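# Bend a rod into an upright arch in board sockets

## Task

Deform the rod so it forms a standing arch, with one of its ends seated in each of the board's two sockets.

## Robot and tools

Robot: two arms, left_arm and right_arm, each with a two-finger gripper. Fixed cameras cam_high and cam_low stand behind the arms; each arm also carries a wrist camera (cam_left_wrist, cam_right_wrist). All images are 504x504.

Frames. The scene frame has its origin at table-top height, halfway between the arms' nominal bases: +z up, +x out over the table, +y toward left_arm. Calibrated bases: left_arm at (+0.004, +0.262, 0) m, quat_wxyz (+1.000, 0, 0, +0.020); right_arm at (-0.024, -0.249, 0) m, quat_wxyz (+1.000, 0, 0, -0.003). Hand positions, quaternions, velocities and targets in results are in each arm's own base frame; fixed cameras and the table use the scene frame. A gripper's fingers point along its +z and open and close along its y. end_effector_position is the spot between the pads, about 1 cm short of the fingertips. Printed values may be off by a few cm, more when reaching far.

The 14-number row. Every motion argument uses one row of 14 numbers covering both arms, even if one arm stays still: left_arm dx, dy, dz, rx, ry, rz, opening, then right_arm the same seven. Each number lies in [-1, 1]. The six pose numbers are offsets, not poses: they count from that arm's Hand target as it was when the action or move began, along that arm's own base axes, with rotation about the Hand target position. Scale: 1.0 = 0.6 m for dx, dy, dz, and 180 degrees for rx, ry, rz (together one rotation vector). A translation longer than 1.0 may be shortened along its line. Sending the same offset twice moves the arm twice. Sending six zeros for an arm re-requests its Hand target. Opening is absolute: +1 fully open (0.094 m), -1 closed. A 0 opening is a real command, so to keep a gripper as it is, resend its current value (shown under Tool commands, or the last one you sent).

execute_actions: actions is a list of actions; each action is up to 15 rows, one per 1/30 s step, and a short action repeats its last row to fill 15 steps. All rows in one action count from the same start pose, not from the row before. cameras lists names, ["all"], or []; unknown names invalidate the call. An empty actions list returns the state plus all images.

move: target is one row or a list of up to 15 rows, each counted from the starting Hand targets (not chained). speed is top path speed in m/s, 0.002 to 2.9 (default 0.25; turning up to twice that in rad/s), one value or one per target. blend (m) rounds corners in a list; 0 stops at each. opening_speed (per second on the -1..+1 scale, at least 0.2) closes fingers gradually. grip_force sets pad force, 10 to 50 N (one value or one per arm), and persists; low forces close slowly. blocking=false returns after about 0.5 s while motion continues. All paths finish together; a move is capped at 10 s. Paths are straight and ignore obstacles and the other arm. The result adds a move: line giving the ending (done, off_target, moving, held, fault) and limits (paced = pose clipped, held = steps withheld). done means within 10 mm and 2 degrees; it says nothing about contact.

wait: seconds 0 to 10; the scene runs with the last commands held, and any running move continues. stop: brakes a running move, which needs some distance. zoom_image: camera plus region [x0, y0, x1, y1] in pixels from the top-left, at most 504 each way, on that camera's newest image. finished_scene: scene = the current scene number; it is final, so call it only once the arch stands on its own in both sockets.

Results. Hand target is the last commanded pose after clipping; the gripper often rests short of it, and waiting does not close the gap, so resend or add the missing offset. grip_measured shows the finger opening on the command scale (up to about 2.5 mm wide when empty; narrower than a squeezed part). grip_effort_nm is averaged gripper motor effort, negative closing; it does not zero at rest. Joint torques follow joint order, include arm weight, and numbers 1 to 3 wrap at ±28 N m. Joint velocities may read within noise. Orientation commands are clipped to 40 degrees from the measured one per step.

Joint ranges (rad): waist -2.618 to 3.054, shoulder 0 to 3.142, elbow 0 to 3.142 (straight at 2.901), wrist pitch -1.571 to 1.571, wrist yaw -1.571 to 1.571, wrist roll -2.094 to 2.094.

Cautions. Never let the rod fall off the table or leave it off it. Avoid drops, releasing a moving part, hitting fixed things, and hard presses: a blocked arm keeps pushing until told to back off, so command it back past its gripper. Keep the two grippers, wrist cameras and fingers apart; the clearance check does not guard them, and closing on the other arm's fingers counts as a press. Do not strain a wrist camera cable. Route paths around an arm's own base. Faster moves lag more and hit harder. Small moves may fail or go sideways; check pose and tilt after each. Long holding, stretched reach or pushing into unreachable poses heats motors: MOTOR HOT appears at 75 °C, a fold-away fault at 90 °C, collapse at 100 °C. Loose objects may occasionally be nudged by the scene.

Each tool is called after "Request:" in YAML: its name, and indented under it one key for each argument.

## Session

Request:
execute_actions:
  actions: []

Scene clock: 0.00 s.
left_arm: end_effector_position=(+0.4121, -0.1459, +0.2706) grip_measured=+1.000 grip_effort_nm=n/a end_effector_quat_wxyz=(+0.602, +0.071, +0.775, -0.178) | right_arm: end_effector_position=(+0.3496, +0.0760, +0.3214) grip_measured=+1.000 grip_effort_nm=n/a end_effector_quat_wxyz=(+0.529, -0.212, +0.798, +0.196)
Joint positions: left_arm=[-0.316 1.289 0.873 0.202 0.061 -0.182 0.094] | right_arm=[-0.08 1.133 1.155 -0.491 -0.639 -0.198 0.094]
Joint velocities: within noise
Joint torques (N m): no reading
Heat: left arm: 31 °C; right arm: 30 °C.
Hand target: left_arm +0.4125, -0.1460, +0.2861; +0.617, +0.071, +0.762, -0.181 | right_arm +0.3491, +0.0759, +0.3252; +0.532, -0.212, +0.796, +0.195
Tool commands: left_gripper/opening=+1.0 right_gripper/opening=+1.0

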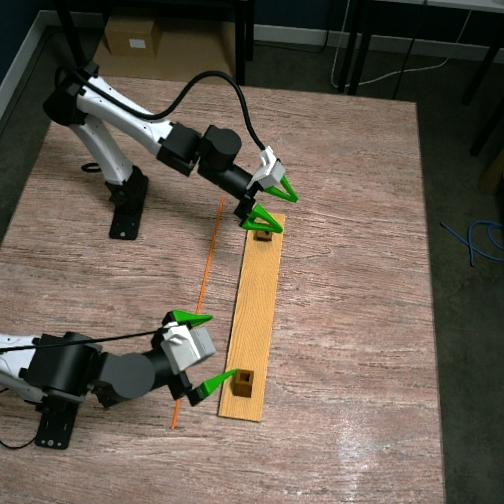

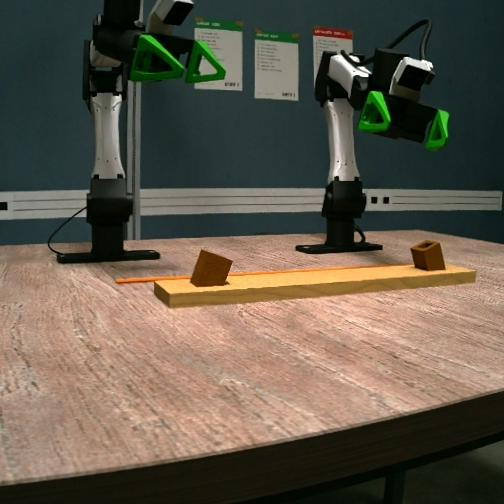

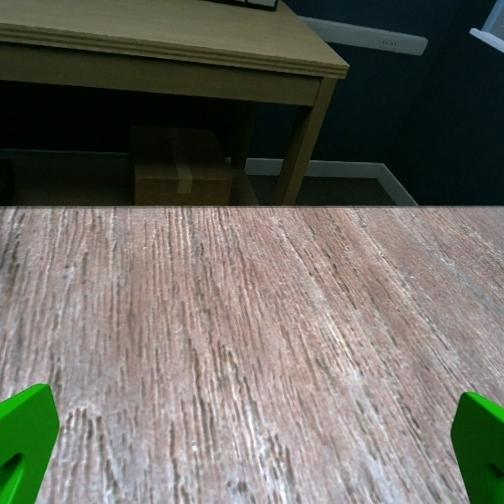

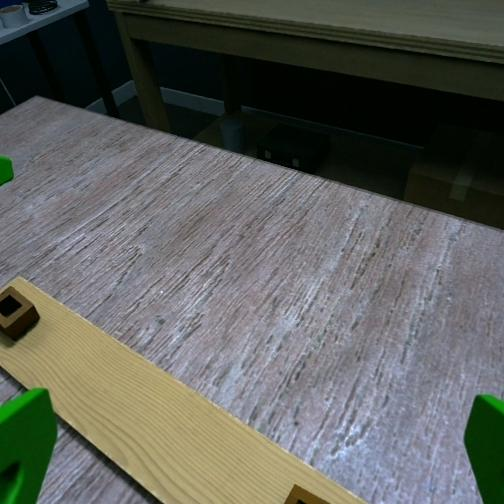

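Request:
move:
  target: [-0.231,0.143,-0.17,-0.238,0.437,0.456,0.5,-0.165,-0.15,-0.06,0.19,0.411,-0.571,0.5]
  speed: 0.4
  cameras: ["all"]

Scene clock: 12.40 s.
left_arm: end_effector_position=(+0.2773, -0.0617, +0.1799) grip_measured=+0.502 grip_effort_nm=-0.06 end_effector_quat_wxyz=(-0.008, +0.699, -0.716, +0.006) | right_arm: end_effector_position=(+0.2578, -0.0142, +0.2897) grip_measured=+0.502 grip_effort_nm=-0.14 end_effector_quat_wxyz=(+0.148, +0.686, +0.702, +0.122)
Joint positions: left_arm=[-0.222 1.617 1.579 -1.514 -0.006 -1.769 0.071] | right_arm=[-0.045 1.345 1.735 -1.574 0.015 1.5 0.071]
Joint torques (N m): left_arm=[0.9 -4.66 7.9 -0.08 0.21 -0.25] | right_arm=[-0.38 -5.57 4.9 0.87 0.11 0.19]
Heat: left arm: 33 °C; right arm: 32 °C.
Hand target: left_arm +0.2739, -0.0602, +0.1841; +0.000, +0.707, -0.707, -0.001 | right_arm +0.2501, -0.0141, +0.2891; +0.001, +0.707, +0.707, -0.001
Off the commanded pose: left_arm 0.006 m, 2 deg | right_arm 0.008 m, 22 deg.
joint sent to its limit (right arm) — joint 4 (wrist pitch), lower limit. The joint targets are off in orientation, not in position.
move: off_target (right_arm)

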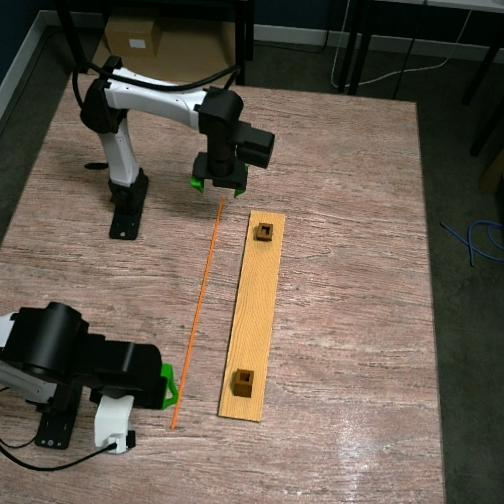

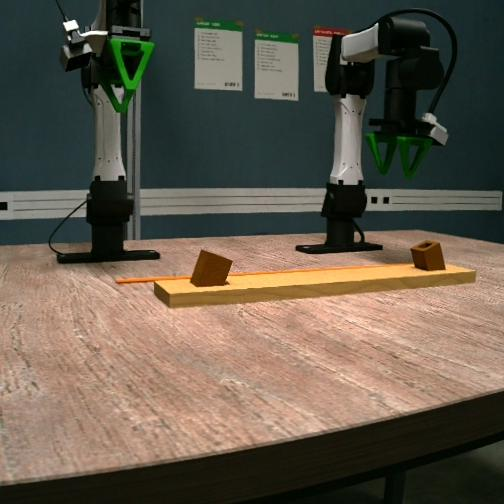

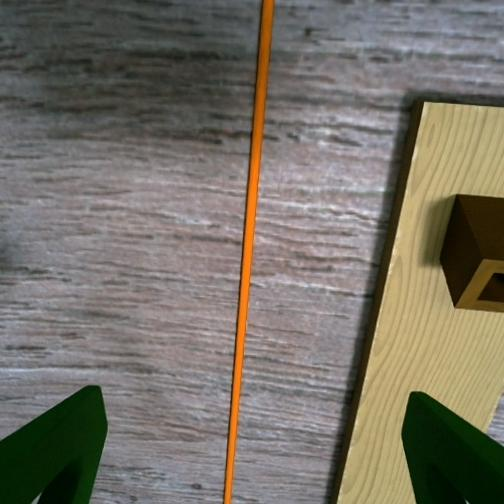

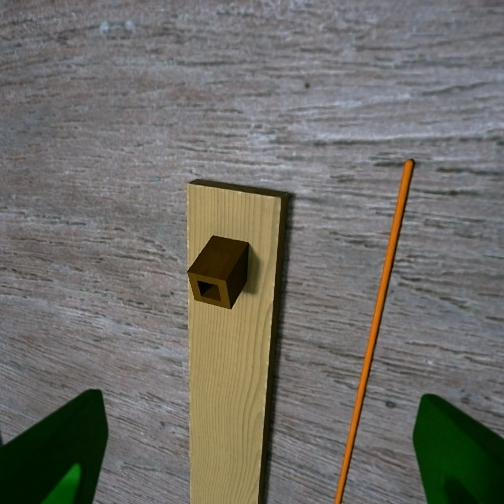

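Request:
move:
  target: [-0.028,0.085,-0.01,0,0,-0.025,0.3,0.0,0.0,-0.05,0,0,0,0.5]
  speed: 0.3
  cameras: ["cam_left_wrist","cam_high"]

Scene clock: 16.73 s.
left_arm: end_effector_position=(+0.2625, -0.0105, +0.1720) grip_measured=+0.302 grip_effort_nm=-0.06 end_effector_quat_wxyz=(+0.003, +0.680, -0.734, -0.006) | right_arm: end_effector_position=(+0.2530, -0.0136, +0.2660) grip_measured=+0.502 grip_effort_nm=-0.14 end_effector_quat_wxyz=(+0.117, +0.691, +0.706, +0.096)
Joint positions: left_arm=[-0.042 1.561 1.491 -1.514 -0.004 -1.537 0.061] | right_arm=[-0.045 1.357 1.663 -1.574 0.013 1.502 0.071]
Joint torques (N m): left_arm=[0.92 -7.19 5.22 0.14 0.18 0.06] | right_arm=[-0.5 -2.89 5.16 0.74 0.05 0.14]
Heat: left arm: 34 °C; right arm: 32 °C.
Hand target: left_arm +0.2570, -0.0092, +0.1781; +0.000, +0.679, -0.735, -0.001 | right_arm +0.2501, -0.0141, +0.2591; +0.001, +0.707, +0.707, -0.002
Off the commanded pose: left_arm 0.008 m, 1 deg | right_arm 0.007 m, 17 deg.
joint sent to its limit (right arm) — joint 4 (wrist pitch), lower limit. The joint targets are off in orientation, not in position.
move: off_target (right_arm)
Images, in order (width x height): cam_high 504x504, cam_left_wrist 504x504.

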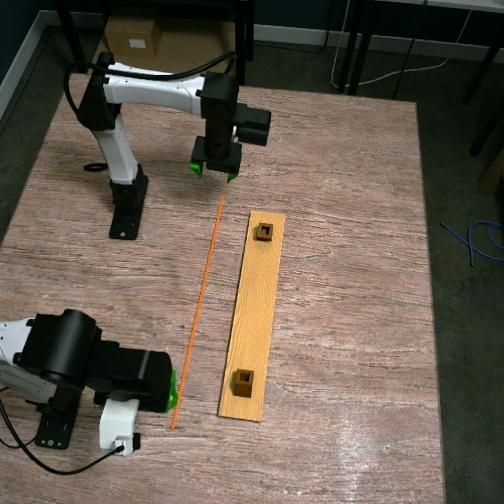

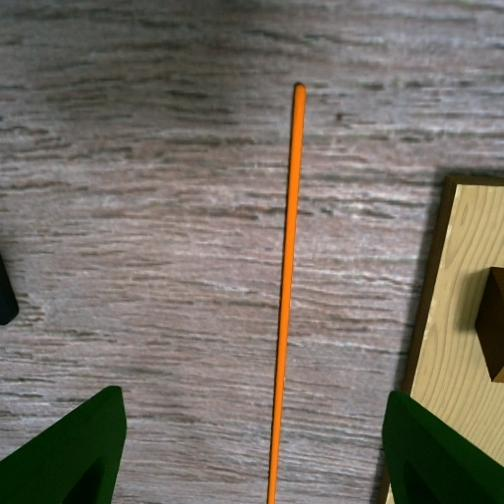

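Request:
move:
  target: [0.035,0.017,-0.18,0,0,0.0325,0,0.0,0.0,0,0,0,0,0.5]
  speed: 0.25
  cameras: ["cam_left_wrist"]

Scene clock: 21.10 s.
left_arm: end_effector_position=(+0.2787, -0.0004, +0.0712) grip_measured=+0.002 grip_effort_nm=-0.07 end_effector_quat_wxyz=(-0.003, +0.707, -0.707, +0.000) | right_arm: end_effector_position=(+0.2530, -0.0136, +0.2660) grip_measured=+0.502 grip_effort_nm=-0.14 end_effector_quat_wxyz=(+0.117, +0.691, +0.706, +0.096)
Joint positions: left_arm=[-0.004 1.617 1.145 -1.095 -0.004 -1.574 0.047] | right_arm=[-0.045 1.357 1.663 -1.574 0.013 1.502 0.071]
Joint torques (N m): left_arm=[1.02 -5 5.46 0.27 0.17 -0.25] | right_arm=[-0.5 -2.88 5.16 0.73 0.05 0.14]
Heat: left arm: 34 °C; right arm: 32 °C.
Hand target: left_arm +0.2781, +0.0010, +0.0701; +0.000, +0.715, -0.699, -0.001 | right_arm +0.2501, -0.0141, +0.2591; +0.001, +0.707, +0.707, -0.002
Off the commanded pose: left_arm 0.002 m, 1 deg | right_arm 0.007 m, 17 deg.
joint sent to its limit (right arm) — joint 4 (wrist pitch), lower limit. The joint targets are off in orientation, not in position.
move: off_target (right_arm)
Images, in order (width x height): cam_left_wrist 504x504.

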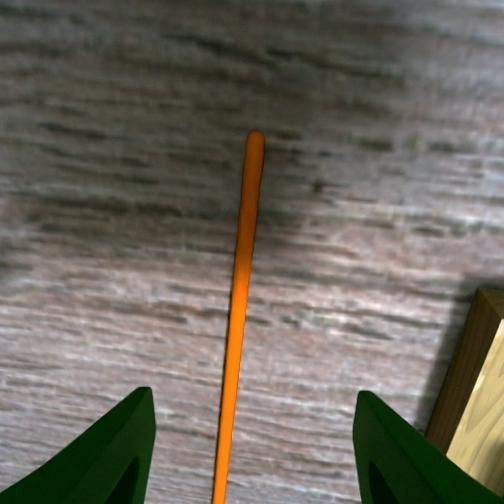

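Request:
move:
  target: [-0.008,0.012,-0.06,0,0,0.025,0,0.0,0.0,0,0,0,0,0.5]
  speed: 0.15
  cameras: ["cam_left_wrist"]

Scene clock: 23.60 s.
left_arm: end_effector_position=(+0.2747, +0.0068, +0.0362) grip_measured=+0.002 grip_effort_nm=-0.07 end_effector_quat_wxyz=(-0.004, +0.734, -0.679, +0.002) | right_arm: end_effector_position=(+0.2530, -0.0136, +0.2660) grip_measured=+0.502 grip_effort_nm=-0.14 end_effector_quat_wxyz=(+0.117, +0.691, +0.706, +0.096)
Joint positions: left_arm=[0.022 1.64 1.023 -0.947 -0.004 -1.626 0.047] | right_arm=[-0.045 1.357 1.663 -1.574 0.013 1.502 0.071]
Joint torques (N m): left_arm=[1.02 -4.75 5.18 0.27 0.19 -0.23] | right_arm=[-0.49 -2.89 5.18 0.74 0.05 0.14]
Heat: left arm: 34 °C; right arm: 33 °C.
Hand target: left_arm +0.2732, +0.0082, +0.0341; +0.000, +0.742, -0.670, -0.001 | right_arm +0.2501, -0.0141, +0.2591; +0.001, +0.707, +0.707, -0.002
Off the commanded pose: left_arm 0.003 m, 1 deg | right_arm 0.007 m, 17 deg.
joint sent to its limit (right arm) — joint 4 (wrist pitch), lower limit. The joint targets are off in orientation, not in position.
move: off_target (right_arm)
Images, in order (width x height): cam_left_wrist 504x504.

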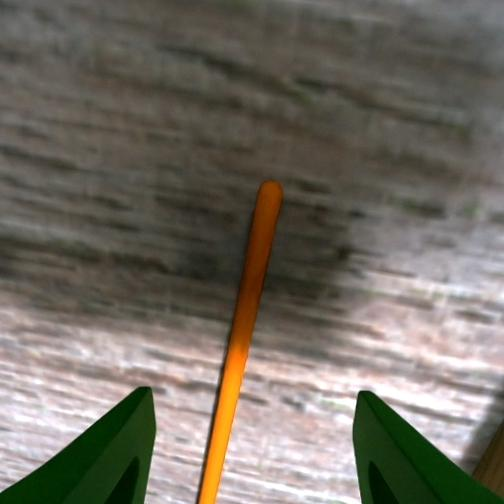

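Request:
move:
  target: [-0.006,0.0,0,0,0,-0.045,0,0.0,0.0,0,0,0,0,0.5]
  speed: 0.15
  cameras: ["cam_left_wrist"]

Scene clock: 26.90 s.
left_arm: end_effector_position=(+0.2708, +0.0067, +0.0333) grip_measured=+0.002 grip_effort_nm=-0.06 end_effector_quat_wxyz=(+0.000, +0.694, -0.720, -0.002) | right_arm: end_effector_position=(+0.2530, -0.0136, +0.2660) grip_measured=+0.502 grip_effort_nm=-0.14 end_effector_quat_wxyz=(+0.117, +0.691, +0.706, +0.096)
Joint positions: left_arm=[0.022 1.64 1.011 -0.945 -0.004 -1.511 0.047] | right_arm=[-0.045 1.357 1.663 -1.574 0.013 1.502 0.071]
Joint torques (N m): left_arm=[1.02 -5.86 5 0.27 0.18 0.06] | right_arm=[-0.49 -2.89 5.16 0.73 0.05 0.14]
Heat: left arm: 34 °C; right arm: 33 °C.
Hand target: left_arm +0.2697, +0.0082, +0.0341; +0.000, +0.693, -0.721, -0.001 | right_arm +0.2501, -0.0141, +0.2591; +0.001, +0.707, +0.707, -0.002
Off the commanded pose: left_arm 0.002 m, 0 deg | right_arm 0.007 m, 17 deg.
joint sent to its limit (right arm) — joint 4 (wrist pitch), lower limit. The joint targets are off in orientation, not in position.
move: off_target (right_arm)
Images, in order (width x height): cam_left_wrist 504x504.

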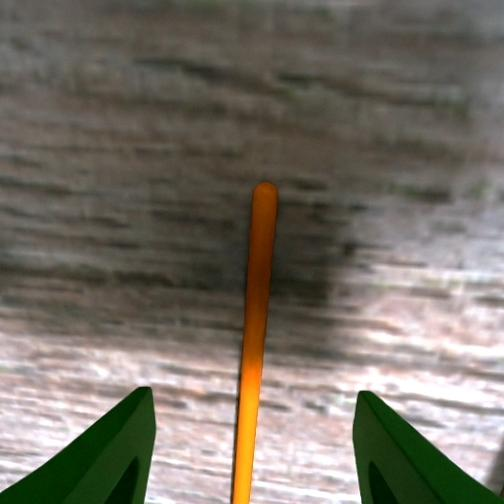

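Request:
move:
  target: [-0.002,0.0,-0.045,0,0,-0.02,0,0.0,0.0,0,0,0,0,0.5]
  speed: 0.08
  cameras: ["cam_left_wrist"]

Scene clock: 30.07 s.
left_arm: end_effector_position=(+0.2677, +0.0066, +0.0106) grip_measured=+0.001 grip_effort_nm=-0.05 end_effector_quat_wxyz=(+0.001, -0.671, +0.742, +0.002) | right_arm: end_effector_position=(+0.2530, -0.0136, +0.2660) grip_measured=+0.502 grip_effort_nm=-0.14 end_effector_quat_wxyz=(+0.117, +0.691, +0.706, +0.096)
Joint positions: left_arm=[0.022 1.666 0.94 -0.846 -0.004 -1.448 0.047] | right_arm=[-0.045 1.357 1.663 -1.574 0.013 1.502 0.071]
Joint torques (N m): left_arm=[1.09 -4.51 4.72 0.44 0.17 0.08] | right_arm=[-0.5 -2.88 5.16 0.74 0.05 0.14]
Heat: left arm: 33 °C; right arm: 33 °C.
Hand target: left_arm +0.2686, +0.0082, +0.0072; +0.000, -0.670, +0.743, +0.001 | right_arm +0.2501, -0.0141, +0.2591; +0.001, +0.707, +0.707, -0.002
Off the commanded pose: left_arm 0.004 m, 0 deg | right_arm 0.007 m, 17 deg.
joint sent to its limit (right arm) — joint 4 (wrist pitch), lower limit. The joint targets are off in orientation, not in position.
move: off_target (right_arm)
Images, in order (width x height): cam_left_wrist 504x504.

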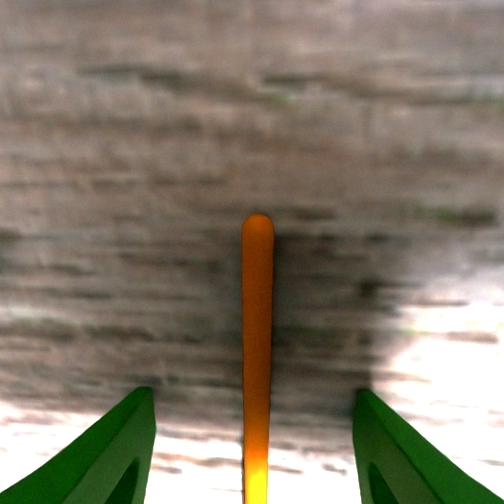

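Request:
move:
  target: [0,0.0,0,0,0,0,-1,0.0,0.0,0,0,0,0,0.5]
  opening_speed: 1.0

Request:
move:
  target: [0.04,-0.02,0.238,0.08,0,0.02,-1,0.0,0.0,0,0,0,0,0.5]
  speed: 0.15
  cameras: ["all"]

Scene clock: 32.83 s.
left_arm: end_effector_position=(+0.2714, +0.0066, +0.0106) grip_measured=-0.917 grip_effort_nm=-1.00 end_effector_quat_wxyz=(+0.006, -0.670, +0.742, -0.003) | right_arm: end_effector_position=(+0.2530, -0.0136, +0.2660) grip_measured=+0.502 grip_effort_nm=-0.13 end_effector_quat_wxyz=(+0.117, +0.691, +0.706, +0.096)
Joint positions: left_arm=[0.022 1.666 0.94 -0.831 -0.003 -1.447 0.004] | right_arm=[-0.045 1.357 1.663 -1.574 0.013 1.502 0.071]
Joint torques (N m): left_arm=[1.02 -4.51 4.72 0.32 0.16 0.06] | right_arm=[-0.49 -2.89 5.16 0.73 0.05 0.14]
Heat: left arm: 33 °C; right arm: 33 °C.
Hand target: left_arm +0.2686, +0.0081, +0.0072; +0.000, -0.670, +0.743, +0.001 | right_arm +0.2501, -0.0141, +0.2591; +0.001, +0.707, +0.707, -0.002
Off the commanded pose: left_arm 0.005 m, 1 deg | right_arm 0.007 m, 17 deg.
joint sent to its limit (right arm) — joint 4 (wrist pitch), lower limit. The joint targets are off in orientation, not in position.
move: off_target (right_arm)

Scene clock: 34.63 s.
left_arm: end_effector_position=(+0.2935, -0.0056, +0.1463) grip_measured=-0.917 grip_effort_nm=-1.01 end_effector_quat_wxyz=(-0.080, +0.684, -0.720, -0.084) | right_arm: end_effector_position=(+0.2530, -0.0136, +0.2660) grip_measured=+0.502 grip_effort_nm=-0.14 end_effector_quat_wxyz=(+0.117, +0.691, +0.706, +0.096)
Joint positions: left_arm=[-0.154 1.676 1.49 -1.42 -0.229 -1.679 0.004] | right_arm=[-0.045 1.357 1.663 -1.574 0.013 1.502 0.071]
Joint torques (N m): left_arm=[-0.02 -5.22 7.39 -0.06 -0.16 -0.25] | right_arm=[-0.5 -2.88 5.18 0.74 0.05 0.14]
Heat: left arm: 34 °C; right arm: 33 °C.
Hand target: left_arm +0.2926, -0.0039, +0.1500; -0.084, +0.687, -0.715, -0.094 | right_arm +0.2501, -0.0141, +0.2591; +0.001, +0.707, +0.707, -0.002
Off the commanded pose: left_arm 0.004 m, 1 deg | right_arm 0.007 m, 17 deg.
joint sent to its limit (right arm) — joint 4 (wrist pitch), lower limit. The joint targets are off in orientation, not in position.
move: off_target (right_arm)

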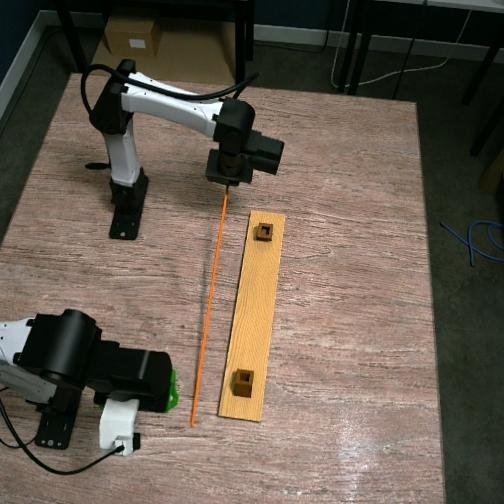

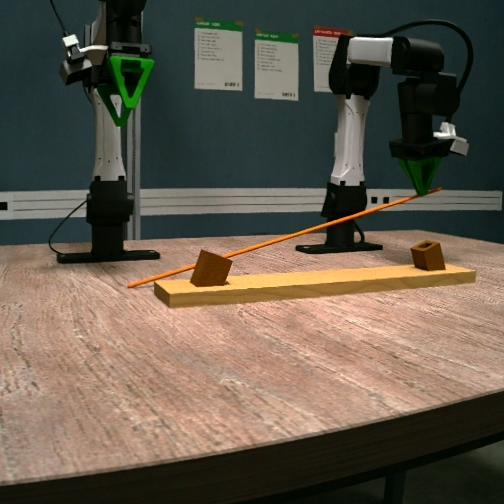

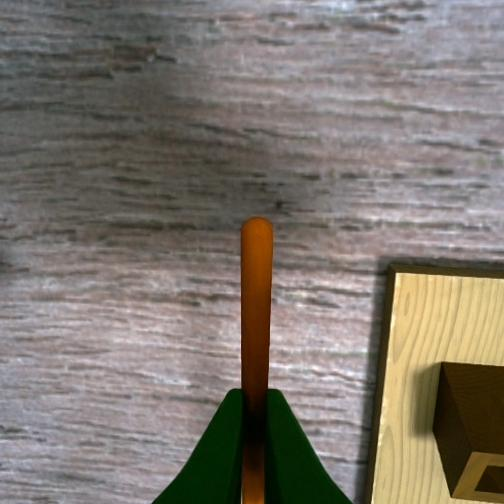

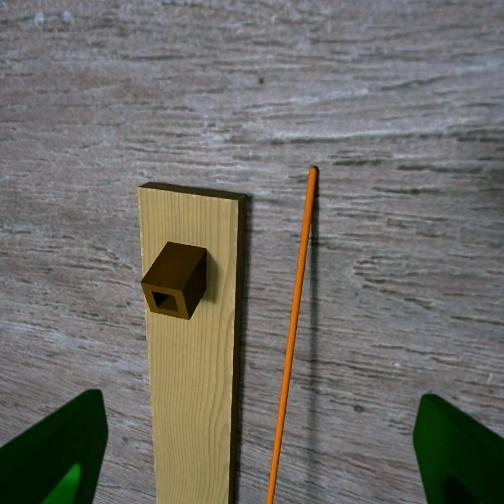

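Request:
move:
  target: [0,0,0,0,0,0,-1,0.0,0.1,-0.2,-0.033,0,0,0.3]
  speed: 0.25
  cameras: ["cam_right_wrist"]

Scene clock: 38.07 s.
left_arm: end_effector_position=(+0.2934, -0.0055, +0.1463) grip_measured=-0.917 grip_effort_nm=-1.01 end_effector_quat_wxyz=(-0.080, +0.685, -0.720, -0.084) | right_arm: end_effector_position=(+0.2481, +0.0456, +0.1430) grip_measured=+0.302 grip_effort_nm=-0.14 end_effector_quat_wxyz=(+0.033, +0.704, +0.709, -0.035)
Joint positions: left_arm=[-0.154 1.676 1.49 -1.421 -0.229 -1.679 0.004] | right_arm=[0.246 1.519 1.33 -1.408 0.094 1.811 0.061]
Joint torques (N m): left_arm=[-0.05 -5.22 7.43 -0.05 -0.17 -0.25] | right_arm=[0.66 -5.5 5.96 0.38 0.27 0.16]
Heat: left arm: 34 °C; right arm: 33 °C.
Hand target: left_arm +0.2926, -0.0039, +0.1500; -0.084, +0.687, -0.715, -0.094 | right_arm +0.2501, +0.0459, +0.1391; +0.037, +0.706, +0.707, -0.038
Off the commanded pose: left_arm 0.004 m, 1 deg | right_arm 0.004 m, 1 deg.
move: done
Images, in order (width x height): cam_right_wrist 504x504.

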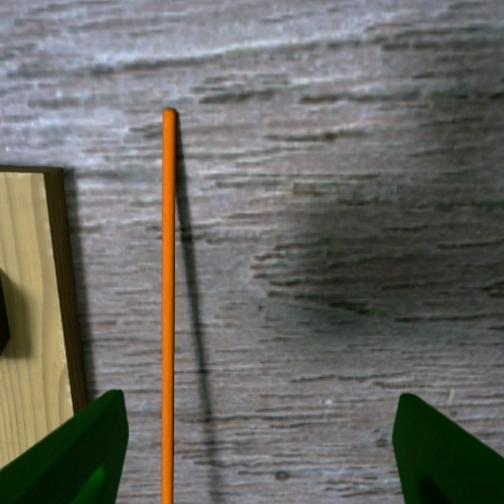

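Request:
move:
  target: [0,0,0,0,0,0,-1,0.073,-0.005,-0.12,0,0,0,0.2]
  speed: 0.2
  cameras: ["cam_right_wrist"]

Scene clock: 41.43 s.
left_arm: end_effector_position=(+0.2934, -0.0055, +0.1463) grip_measured=-0.917 grip_effort_nm=-1.01 end_effector_quat_wxyz=(-0.080, +0.685, -0.720, -0.084) | right_arm: end_effector_position=(+0.2932, +0.0464, +0.0737) grip_measured=+0.202 grip_effort_nm=-0.14 end_effector_quat_wxyz=(+0.037, +0.707, +0.705, -0.031)
Joint positions: left_arm=[-0.154 1.676 1.49 -1.421 -0.229 -1.679 0.004] | right_arm=[0.213 1.698 1.24 -1.126 0.095 1.788 0.056]
Joint torques (N m): left_arm=[-0.05 -5.19 7.38 -0.06 -0.17 -0.24] | right_arm=[-0.38 -6.83 5.71 0.45 0.25 -0.06]
Heat: left arm: 34 °C; right arm: 33 °C.
Hand target: left_arm +0.2926, -0.0039, +0.1500; -0.084, +0.687, -0.715, -0.094 | right_arm +0.2939, +0.0430, +0.0671; +0.037, +0.706, +0.707, -0.038
Off the commanded pose: left_arm 0.004 m, 1 deg | right_arm 0.007 m, 1 deg.
move: done
Images, in order (width x height): cam_right_wrist 504x504.

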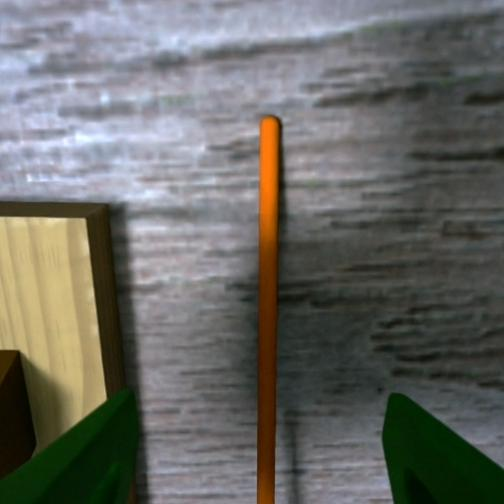

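Request:
move:
  target: [0,0,0,0,0,0,-1,-0.006,0,-0.093,0,0,0,0.1]
  speed: 0.1
  cameras: ["cam_right_wrist","cam_low"]

Scene clock: 43.63 s.
left_arm: end_effector_position=(+0.2934, -0.0055, +0.1463) grip_measured=-0.917 grip_effort_nm=-1.01 end_effector_quat_wxyz=(-0.080, +0.685, -0.720, -0.084) | right_arm: end_effector_position=(+0.2916, +0.0460, +0.0188) grip_measured=+0.102 grip_effort_nm=-0.14 end_effector_quat_wxyz=(+0.038, +0.708, +0.705, -0.030)
Joint positions: left_arm=[-0.154 1.676 1.49 -1.421 -0.229 -1.679 0.004] | right_arm=[0.213 1.756 1.078 -0.902 0.096 1.788 0.052]
Joint torques (N m): left_arm=[-0.02 -5.19 7.39 -0.06 -0.16 -0.24] | right_arm=[-0.17 -6.72 5.2 0.5 0.25 -0.03]
Heat: left arm: 34 °C; right arm: 33 °C.
Hand target: left_arm +0.2926, -0.0039, +0.1500; -0.084, +0.687, -0.715, -0.094 | right_arm +0.2904, +0.0429, +0.0114; +0.037, +0.706, +0.706, -0.038
Off the commanded pose: left_arm 0.004 m, 1 deg | right_arm 0.008 m, 1 deg.
move: done
Images, in order (width x height): cam_low 504x504, cam_right_wrist 504x504.

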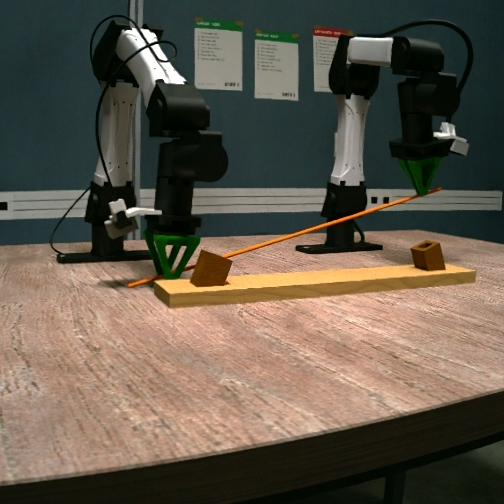

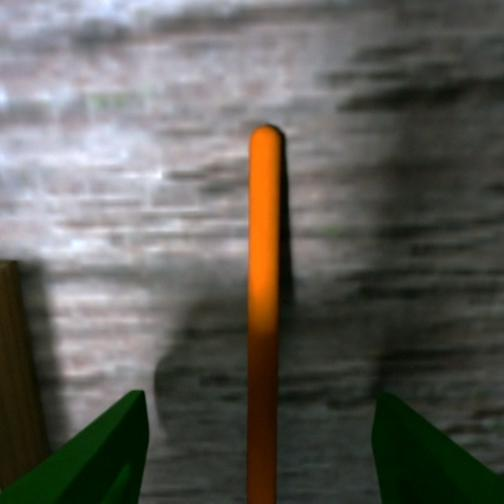

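Request:
move:
  target: [0,0,0,0,0,0,-1,0,0,0.0,-0.06,0,0,0.1]
  speed: 0.1
  cameras: ["cam_right_wrist","cam_low"]

Scene clock: 46.97 s.
left_arm: end_effector_position=(+0.2934, -0.0055, +0.1463) grip_measured=-0.917 grip_effort_nm=-1.01 end_effector_quat_wxyz=(-0.080, +0.685, -0.720, -0.084) | right_arm: end_effector_position=(+0.2884, +0.0422, +0.0126) grip_measured=+0.102 grip_effort_nm=-0.13 end_effector_quat_wxyz=(+0.102, +0.698, +0.702, -0.096)
Joint positions: left_arm=[-0.154 1.676 1.49 -1.421 -0.229 -1.679 0.004] | right_arm=[0.306 1.809 1.089 -0.927 0.271 1.882 0.052]
Joint torques (N m): left_arm=[-0.02 -5.19 7.38 -0.05 -0.15 -0.25] | right_arm=[0.68 -6.43 8.02 0 0.4 0.18]
Heat: left arm: 35 °C; right arm: 33 °C.
Hand target: left_arm +0.2926, -0.0039, +0.1500; -0.084, +0.687, -0.715, -0.094 | right_arm +0.2904, +0.0429, +0.0114; +0.104, +0.699, +0.700, -0.104
Off the commanded pose: left_arm 0.004 m, 1 deg | right_arm 0.002 m, 1 deg.
move: done
Images, in order (width x height): cam_low 504x504, cam_right_wrist 504x504.

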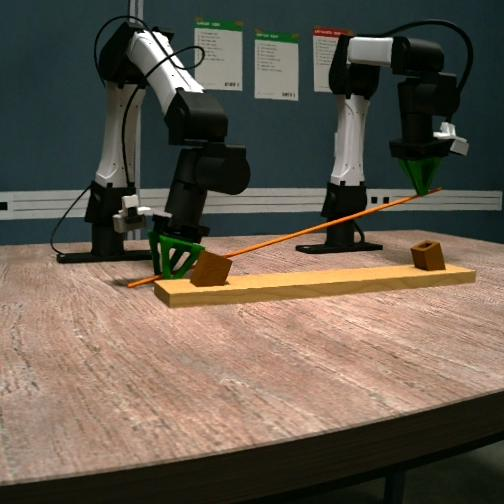

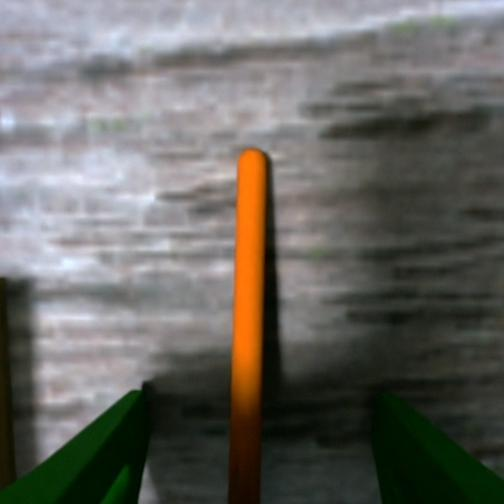

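Request:
move:
  target:
    - [0,0,0,0,0,0,-1,0.009,0,0.012,0,0,0,0.1]
    - [0,0,0,0,0,0,-1,0.009,0,0.012,0,0,0,-1]
  speed: 0.1
  cameras: ["cam_right_wrist","cam_low"]

Scene clock: 49.30 s.
left_arm: end_effector_position=(+0.2934, -0.0055, +0.1463) grip_measured=-0.917 grip_effort_nm=-1.01 end_effector_quat_wxyz=(-0.080, +0.685, -0.720, -0.084) | right_arm: end_effector_position=(+0.2918, +0.0432, +0.0184) grip_measured=-0.889 grip_effort_nm=-1.04 end_effector_quat_wxyz=(+0.101, +0.698, +0.702, -0.098)
Joint positions: left_arm=[-0.154 1.676 1.49 -1.421 -0.229 -1.679 0.004] | right_arm=[0.306 1.817 1.124 -0.96 0.271 1.882 0.005]
Joint torques (N m): left_arm=[-0.03 -5.19 7.38 -0.06 -0.17 -0.24] | right_arm=[0.21 -6.83 8.46 0 0.36 0.11]
Heat: left arm: 35 °C; right arm: 33 °C.
Hand target: left_arm +0.2926, -0.0039, +0.1500; -0.084, +0.687, -0.715, -0.094 | right_arm +0.2957, +0.0429, +0.0186; +0.103, +0.699, +0.700, -0.104
Off the commanded pose: left_arm 0.004 m, 1 deg | right_arm 0.004 m, 1 deg.
move: done
Images, in order (width x height): cam_low 504x504, cam_right_wrist 504x504.

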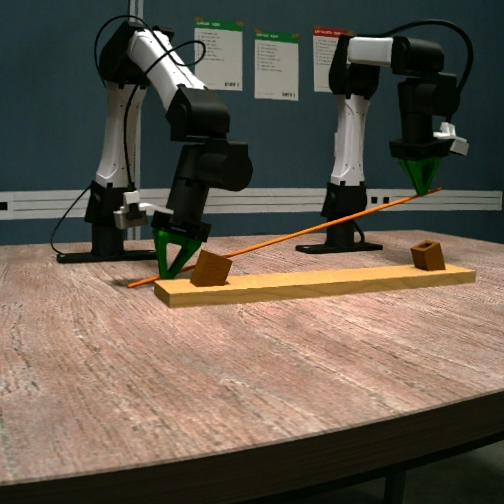

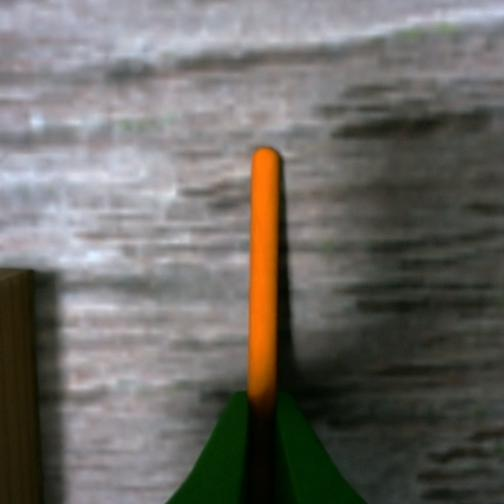

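Request:
move:
  target: [0,0,0,0,0,0,-0.4,0,0,0,0,0,0,-1]
  speed: 0.1
  opening_speed: 0.4
  cameras: ["cam_left_wrist","cam_low"]

Request:
zoom_image:
  camera: "cam_low"
  region: [334, 130, 504, 250]

Scene clock: 55.13 s.
left_arm: end_effector_position=(+0.2932, -0.0055, +0.1463) grip_measured=-0.402 grip_effort_nm=0.12 end_effector_quat_wxyz=(-0.080, +0.685, -0.720, -0.084) | right_arm: end_effector_position=(+0.2917, +0.0421, +0.0187) grip_measured=-0.889 grip_effort_nm=-1.04 end_effector_quat_wxyz=(+0.104, +0.698, +0.702, -0.100)
Joint positions: left_arm=[-0.154 1.676 1.49 -1.422 -0.229 -1.679 0.028] | right_arm=[0.306 1.817 1.124 -0.962 0.277 1.882 0.005]
Joint torques (N m): left_arm=[-0.03 -5.22 7.41 -0.05 -0.16 -0.24] | right_arm=[0.23 -6.84 8.36 0.07 0.31 0.11]
Heat: left arm: 35 °C; right arm: 34 °C.
Hand target: left_arm +0.2926, -0.0039, +0.1500; -0.084, +0.687, -0.715, -0.094 | right_arm +0.2957, +0.0429, +0.0186; +0.103, +0.699, +0.700, -0.104
Off the commanded pose: left_arm 0.004 m, 1 deg | right_arm 0.004 m, 1 deg.
move: done
Images, in order (width x height): cam_low 504x504, cam_left_wrist 504x504.

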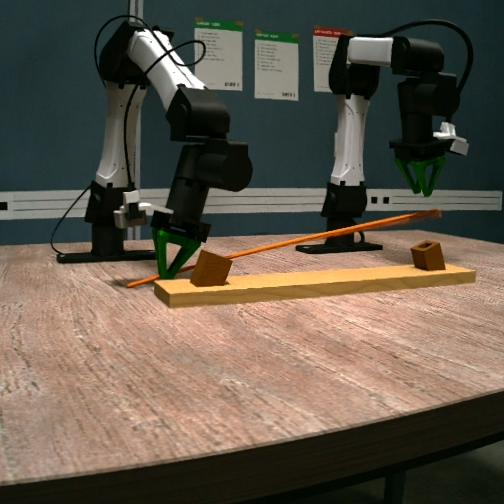

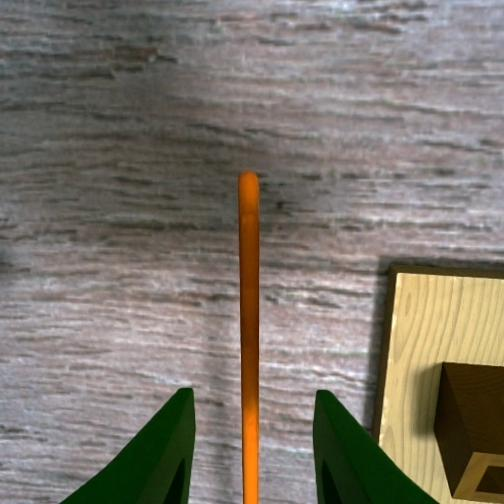

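Scaled by 2.965 from the camera's 504x504 image, which has a finer 720x720 frame.

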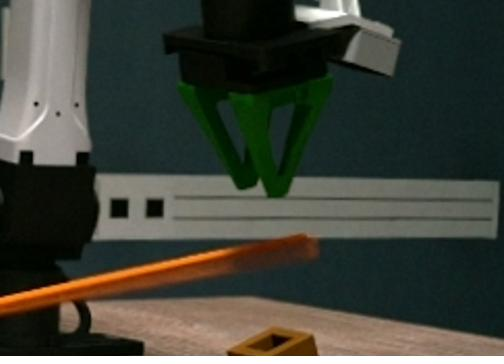

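Request:
move:
  target:
    - [-0.004,-0.06,-0.01,0.06,0,0,0,0,0,0,0,0,0,-1]
    - [-0.004,-0.066,-0.055,0.06,0,0,0,0,0,0,0,0,0,-1]
  speed: 0.1
  blend: 0.01
  cameras: ["cam_left_wrist","cam_low"]

Request:
zoom_image:
  camera: "cam_low"
  region: [334, 130, 504, 250]

Scene clock: 59.97 s.
left_arm: end_effector_position=(+0.2902, -0.0447, +0.1173) grip_measured=-0.002 grip_effort_nm=0.11 end_effector_quat_wxyz=(-0.139, +0.675, -0.708, -0.154) | right_arm: end_effector_position=(+0.2917, +0.0421, +0.0187) grip_measured=-0.889 grip_effort_nm=-1.04 end_effector_quat_wxyz=(+0.104, +0.698, +0.702, -0.100)
Joint positions: left_arm=[-0.376 1.782 1.453 -1.414 -0.382 -1.934 0.047] | right_arm=[0.306 1.817 1.124 -0.962 0.277 1.882 0.005]
Joint torques (N m): left_arm=[-0.28 -6.01 5.22 -0.1 -0.27 -0.28] | right_arm=[0.23 -6.83 8.46 0.02 0.32 0.11]
Heat: left arm: 35 °C; right arm: 34 °C.
Hand target: left_arm +0.2902, -0.0434, +0.1169; -0.148, +0.676, -0.703, -0.161 | right_arm +0.2957, +0.0429, +0.0186; +0.103, +0.699, +0.700, -0.104
Off the commanded pose: left_arm 0.001 m, 1 deg | right_arm 0.004 m, 1 deg.
move: done
Images, in order (width x height): cam_low 504x504, cam_left_wrist 504x504.

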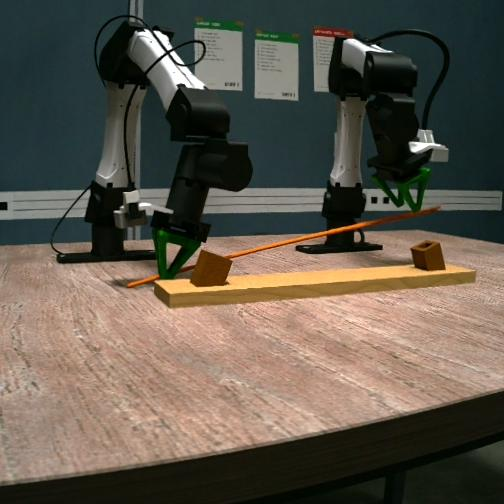

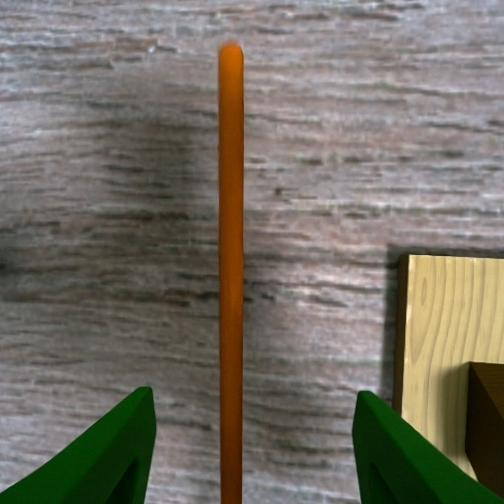

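Scaled by 2.965 from the camera's 504x504 image, which has a finer 720x720 frame.

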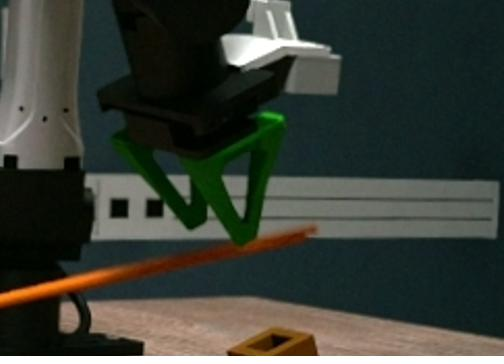

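Request:
move:
  target:
    - [-0.007,-0.05,-0.00,0.0,0,0,0,0,0,0,0,0,0,-1]
    - [-0.008,-0.05,-0.048,0.0,0,0,0,0,0,0,0,0,0,-1]
  speed: 0.1
  blend: 0.005
  cameras: ["cam_left_wrist","cam_low"]

Request:
zoom_image:
  camera: "cam_low"
  region: [334, 130, 504, 250]

Scene clock: 62.90 s.
left_arm: end_effector_position=(+0.2867, -0.0737, +0.0895) grip_measured=-0.002 grip_effort_nm=0.11 end_effector_quat_wxyz=(-0.147, +0.672, -0.708, -0.157) | right_arm: end_effector_position=(+0.2917, +0.0421, +0.0187) grip_measured=-0.889 grip_effort_nm=-1.04 end_effector_quat_wxyz=(+0.104, +0.698, +0.702, -0.100)
Joint positions: left_arm=[-0.472 1.84 1.408 -1.348 -0.381 -2.032 0.047] | right_arm=[0.306 1.817 1.124 -0.962 0.277 1.882 0.005]
Joint torques (N m): left_arm=[0.2 -6.39 5.11 -0.17 -0.08 -0.27] | right_arm=[0.23 -6.82 8.46 0.02 0.31 0.11]
Heat: left arm: 35 °C; right arm: 34 °C.
Hand target: left_arm +0.2853, -0.0734, +0.0881; -0.148, +0.677, -0.703, -0.161 | right_arm +0.2957, +0.0429, +0.0186; +0.103, +0.699, +0.700, -0.104
Off the commanded pose: left_arm 0.002 m, 1 deg | right_arm 0.004 m, 1 deg.
move: done
Images, in order (width x height): cam_low 504x504, cam_left_wrist 504x504.

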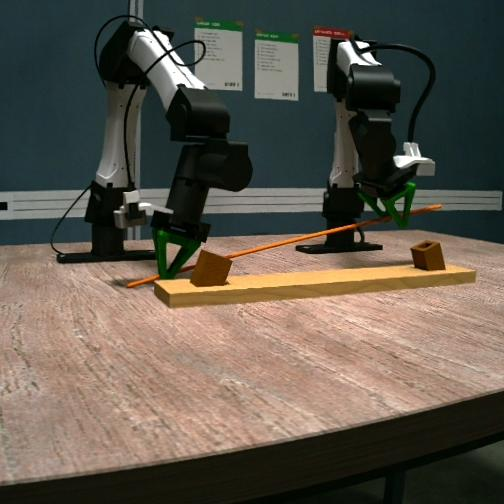

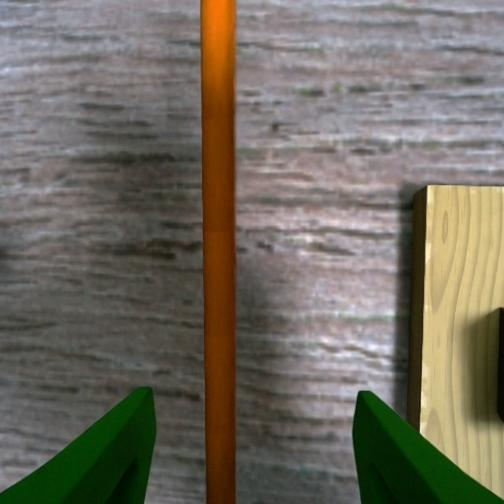

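Scaled by 2.965 from the camera's 504x504 image, which has a finer 720x720 frame.

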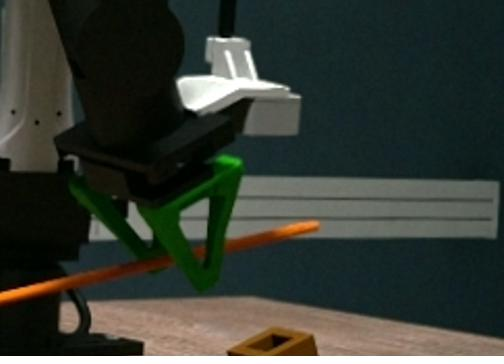

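Request:
move:
  target:
    - [-0.012,0,-0.00,0.0,0,0,0,0,0,0,0,0,0,-1]
    - [-0.012,0,0,0.0,0,0,-1,0,0,0,0,0,0,-1]
  speed: 0.08
  opening_speed: 1.0
  cameras: ["cam_left_wrist","cam_low"]

Scene clock: 66.03 s.
left_arm: end_effector_position=(+0.2803, -0.0722, +0.0840) grip_measured=-0.900 grip_effort_nm=-1.00 end_effector_quat_wxyz=(-0.144, +0.672, -0.707, -0.166) | right_arm: end_effector_position=(+0.2917, +0.0421, +0.0187) grip_measured=-0.889 grip_effort_nm=-1.04 end_effector_quat_wxyz=(+0.104, +0.698, +0.702, -0.100)
Joint positions: left_arm=[-0.478 1.84 1.38 -1.344 -0.381 -2.043 0.005] | right_arm=[0.306 1.817 1.124 -0.962 0.277 1.882 0.005]
Joint torques (N m): left_arm=[-0.28 -8.21 4.83 -0.22 -0.05 -0.27] | right_arm=[0.23 -6.82 8.44 0.01 0.31 0.11]
Heat: left arm: 35 °C; right arm: 34 °C.
Hand target: left_arm +0.2781, -0.0734, +0.0880; -0.148, +0.676, -0.703, -0.161 | right_arm +0.2957, +0.0429, +0.0186; +0.103, +0.699, +0.700, -0.104
Off the commanded pose: left_arm 0.005 m, 1 deg | right_arm 0.004 m, 1 deg.
move: done
Images, in order (width x height): cam_low 504x504, cam_left_wrist 504x504.

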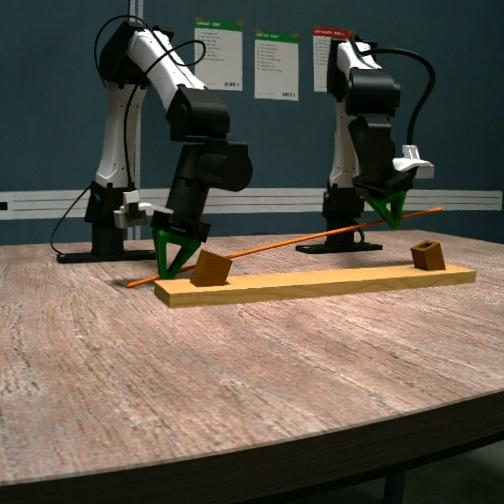

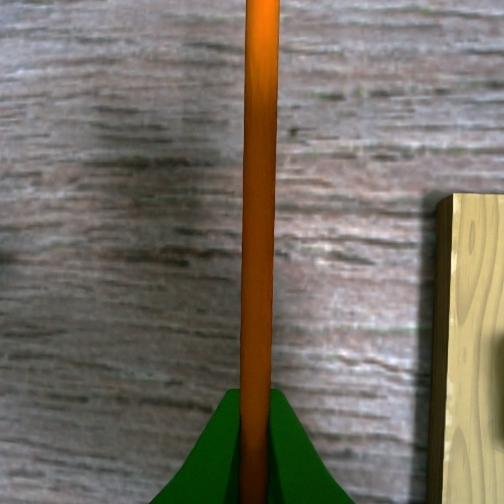

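Request:
move:
  target:
    - [0.0,0,0.11,-0.055,0,0,-1,0,0,0.22,-0.055,0,0,-1]
    - [0.178,0,0.13,-0.055,0,0,-1,0.154,0,0.24,-0.055,0,0,-1]
  speed: 0.12
  blend: 0.03
  cameras: ["all"]

Scene clock: 72.97 s.
left_arm: end_effector_position=(+0.3914, -0.0734, +0.1634) grip_measured=-0.901 grip_effort_nm=-1.00 end_effector_quat_wxyz=(-0.129, +0.683, -0.717, -0.050) | right_arm: end_effector_position=(+0.3840, +0.0397, +0.1652) grip_measured=-0.889 grip_effort_nm=-1.04 end_effector_quat_wxyz=(+0.192, +0.686, +0.689, -0.131)
Joint positions: left_arm=[-0.304 2.042 2.026 -1.515 -0.274 -1.821 0.005] | right_arm=[0.307 2.06 2.01 -1.581 0.466 1.888 0.005]
Joint torques (N m): left_arm=[0.58 -8.03 7.99 -0.15 0.16 -0.03] | right_arm=[0.05 -9.65 9.2 0.11 0.26 -0.16]
Heat: left arm: 35 °C; right arm: 35 °C.
Hand target: left_arm +0.3850, -0.0734, +0.1661; -0.089, +0.687, -0.714, -0.100 | right_arm +0.3881, +0.0429, +0.1625; +0.163, +0.688, +0.688, -0.165
Off the commanded pose: left_arm 0.007 m, 7 deg | right_arm 0.006 m, 5 deg.
joint sent to its limit (left arm) — joint 4 (wrist pitch), lower limit. The joint targets are off in orientation, not in position.
joint sent to its limit (right arm) — joint 4 (wrist pitch), lower limit. The joint targets are off in orientation, not in position.
move: off_target (left_arm, right_arm)

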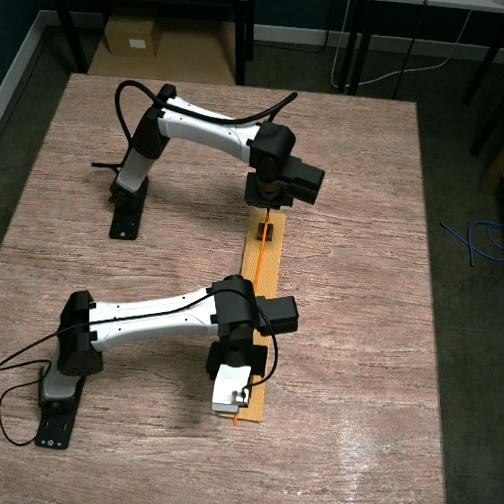

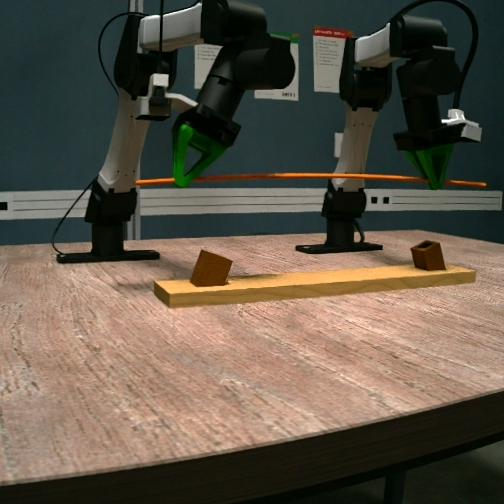

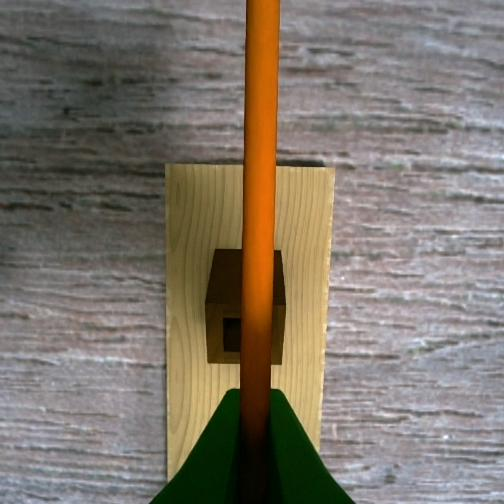

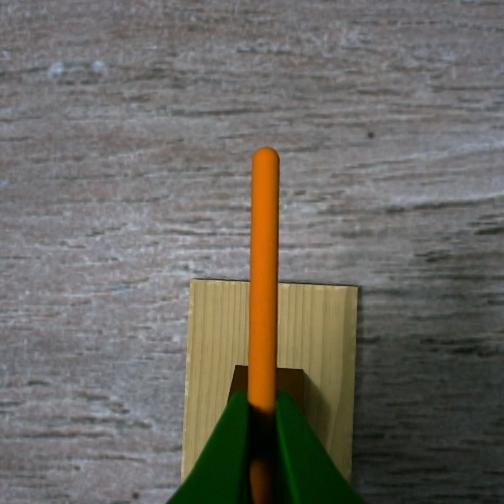

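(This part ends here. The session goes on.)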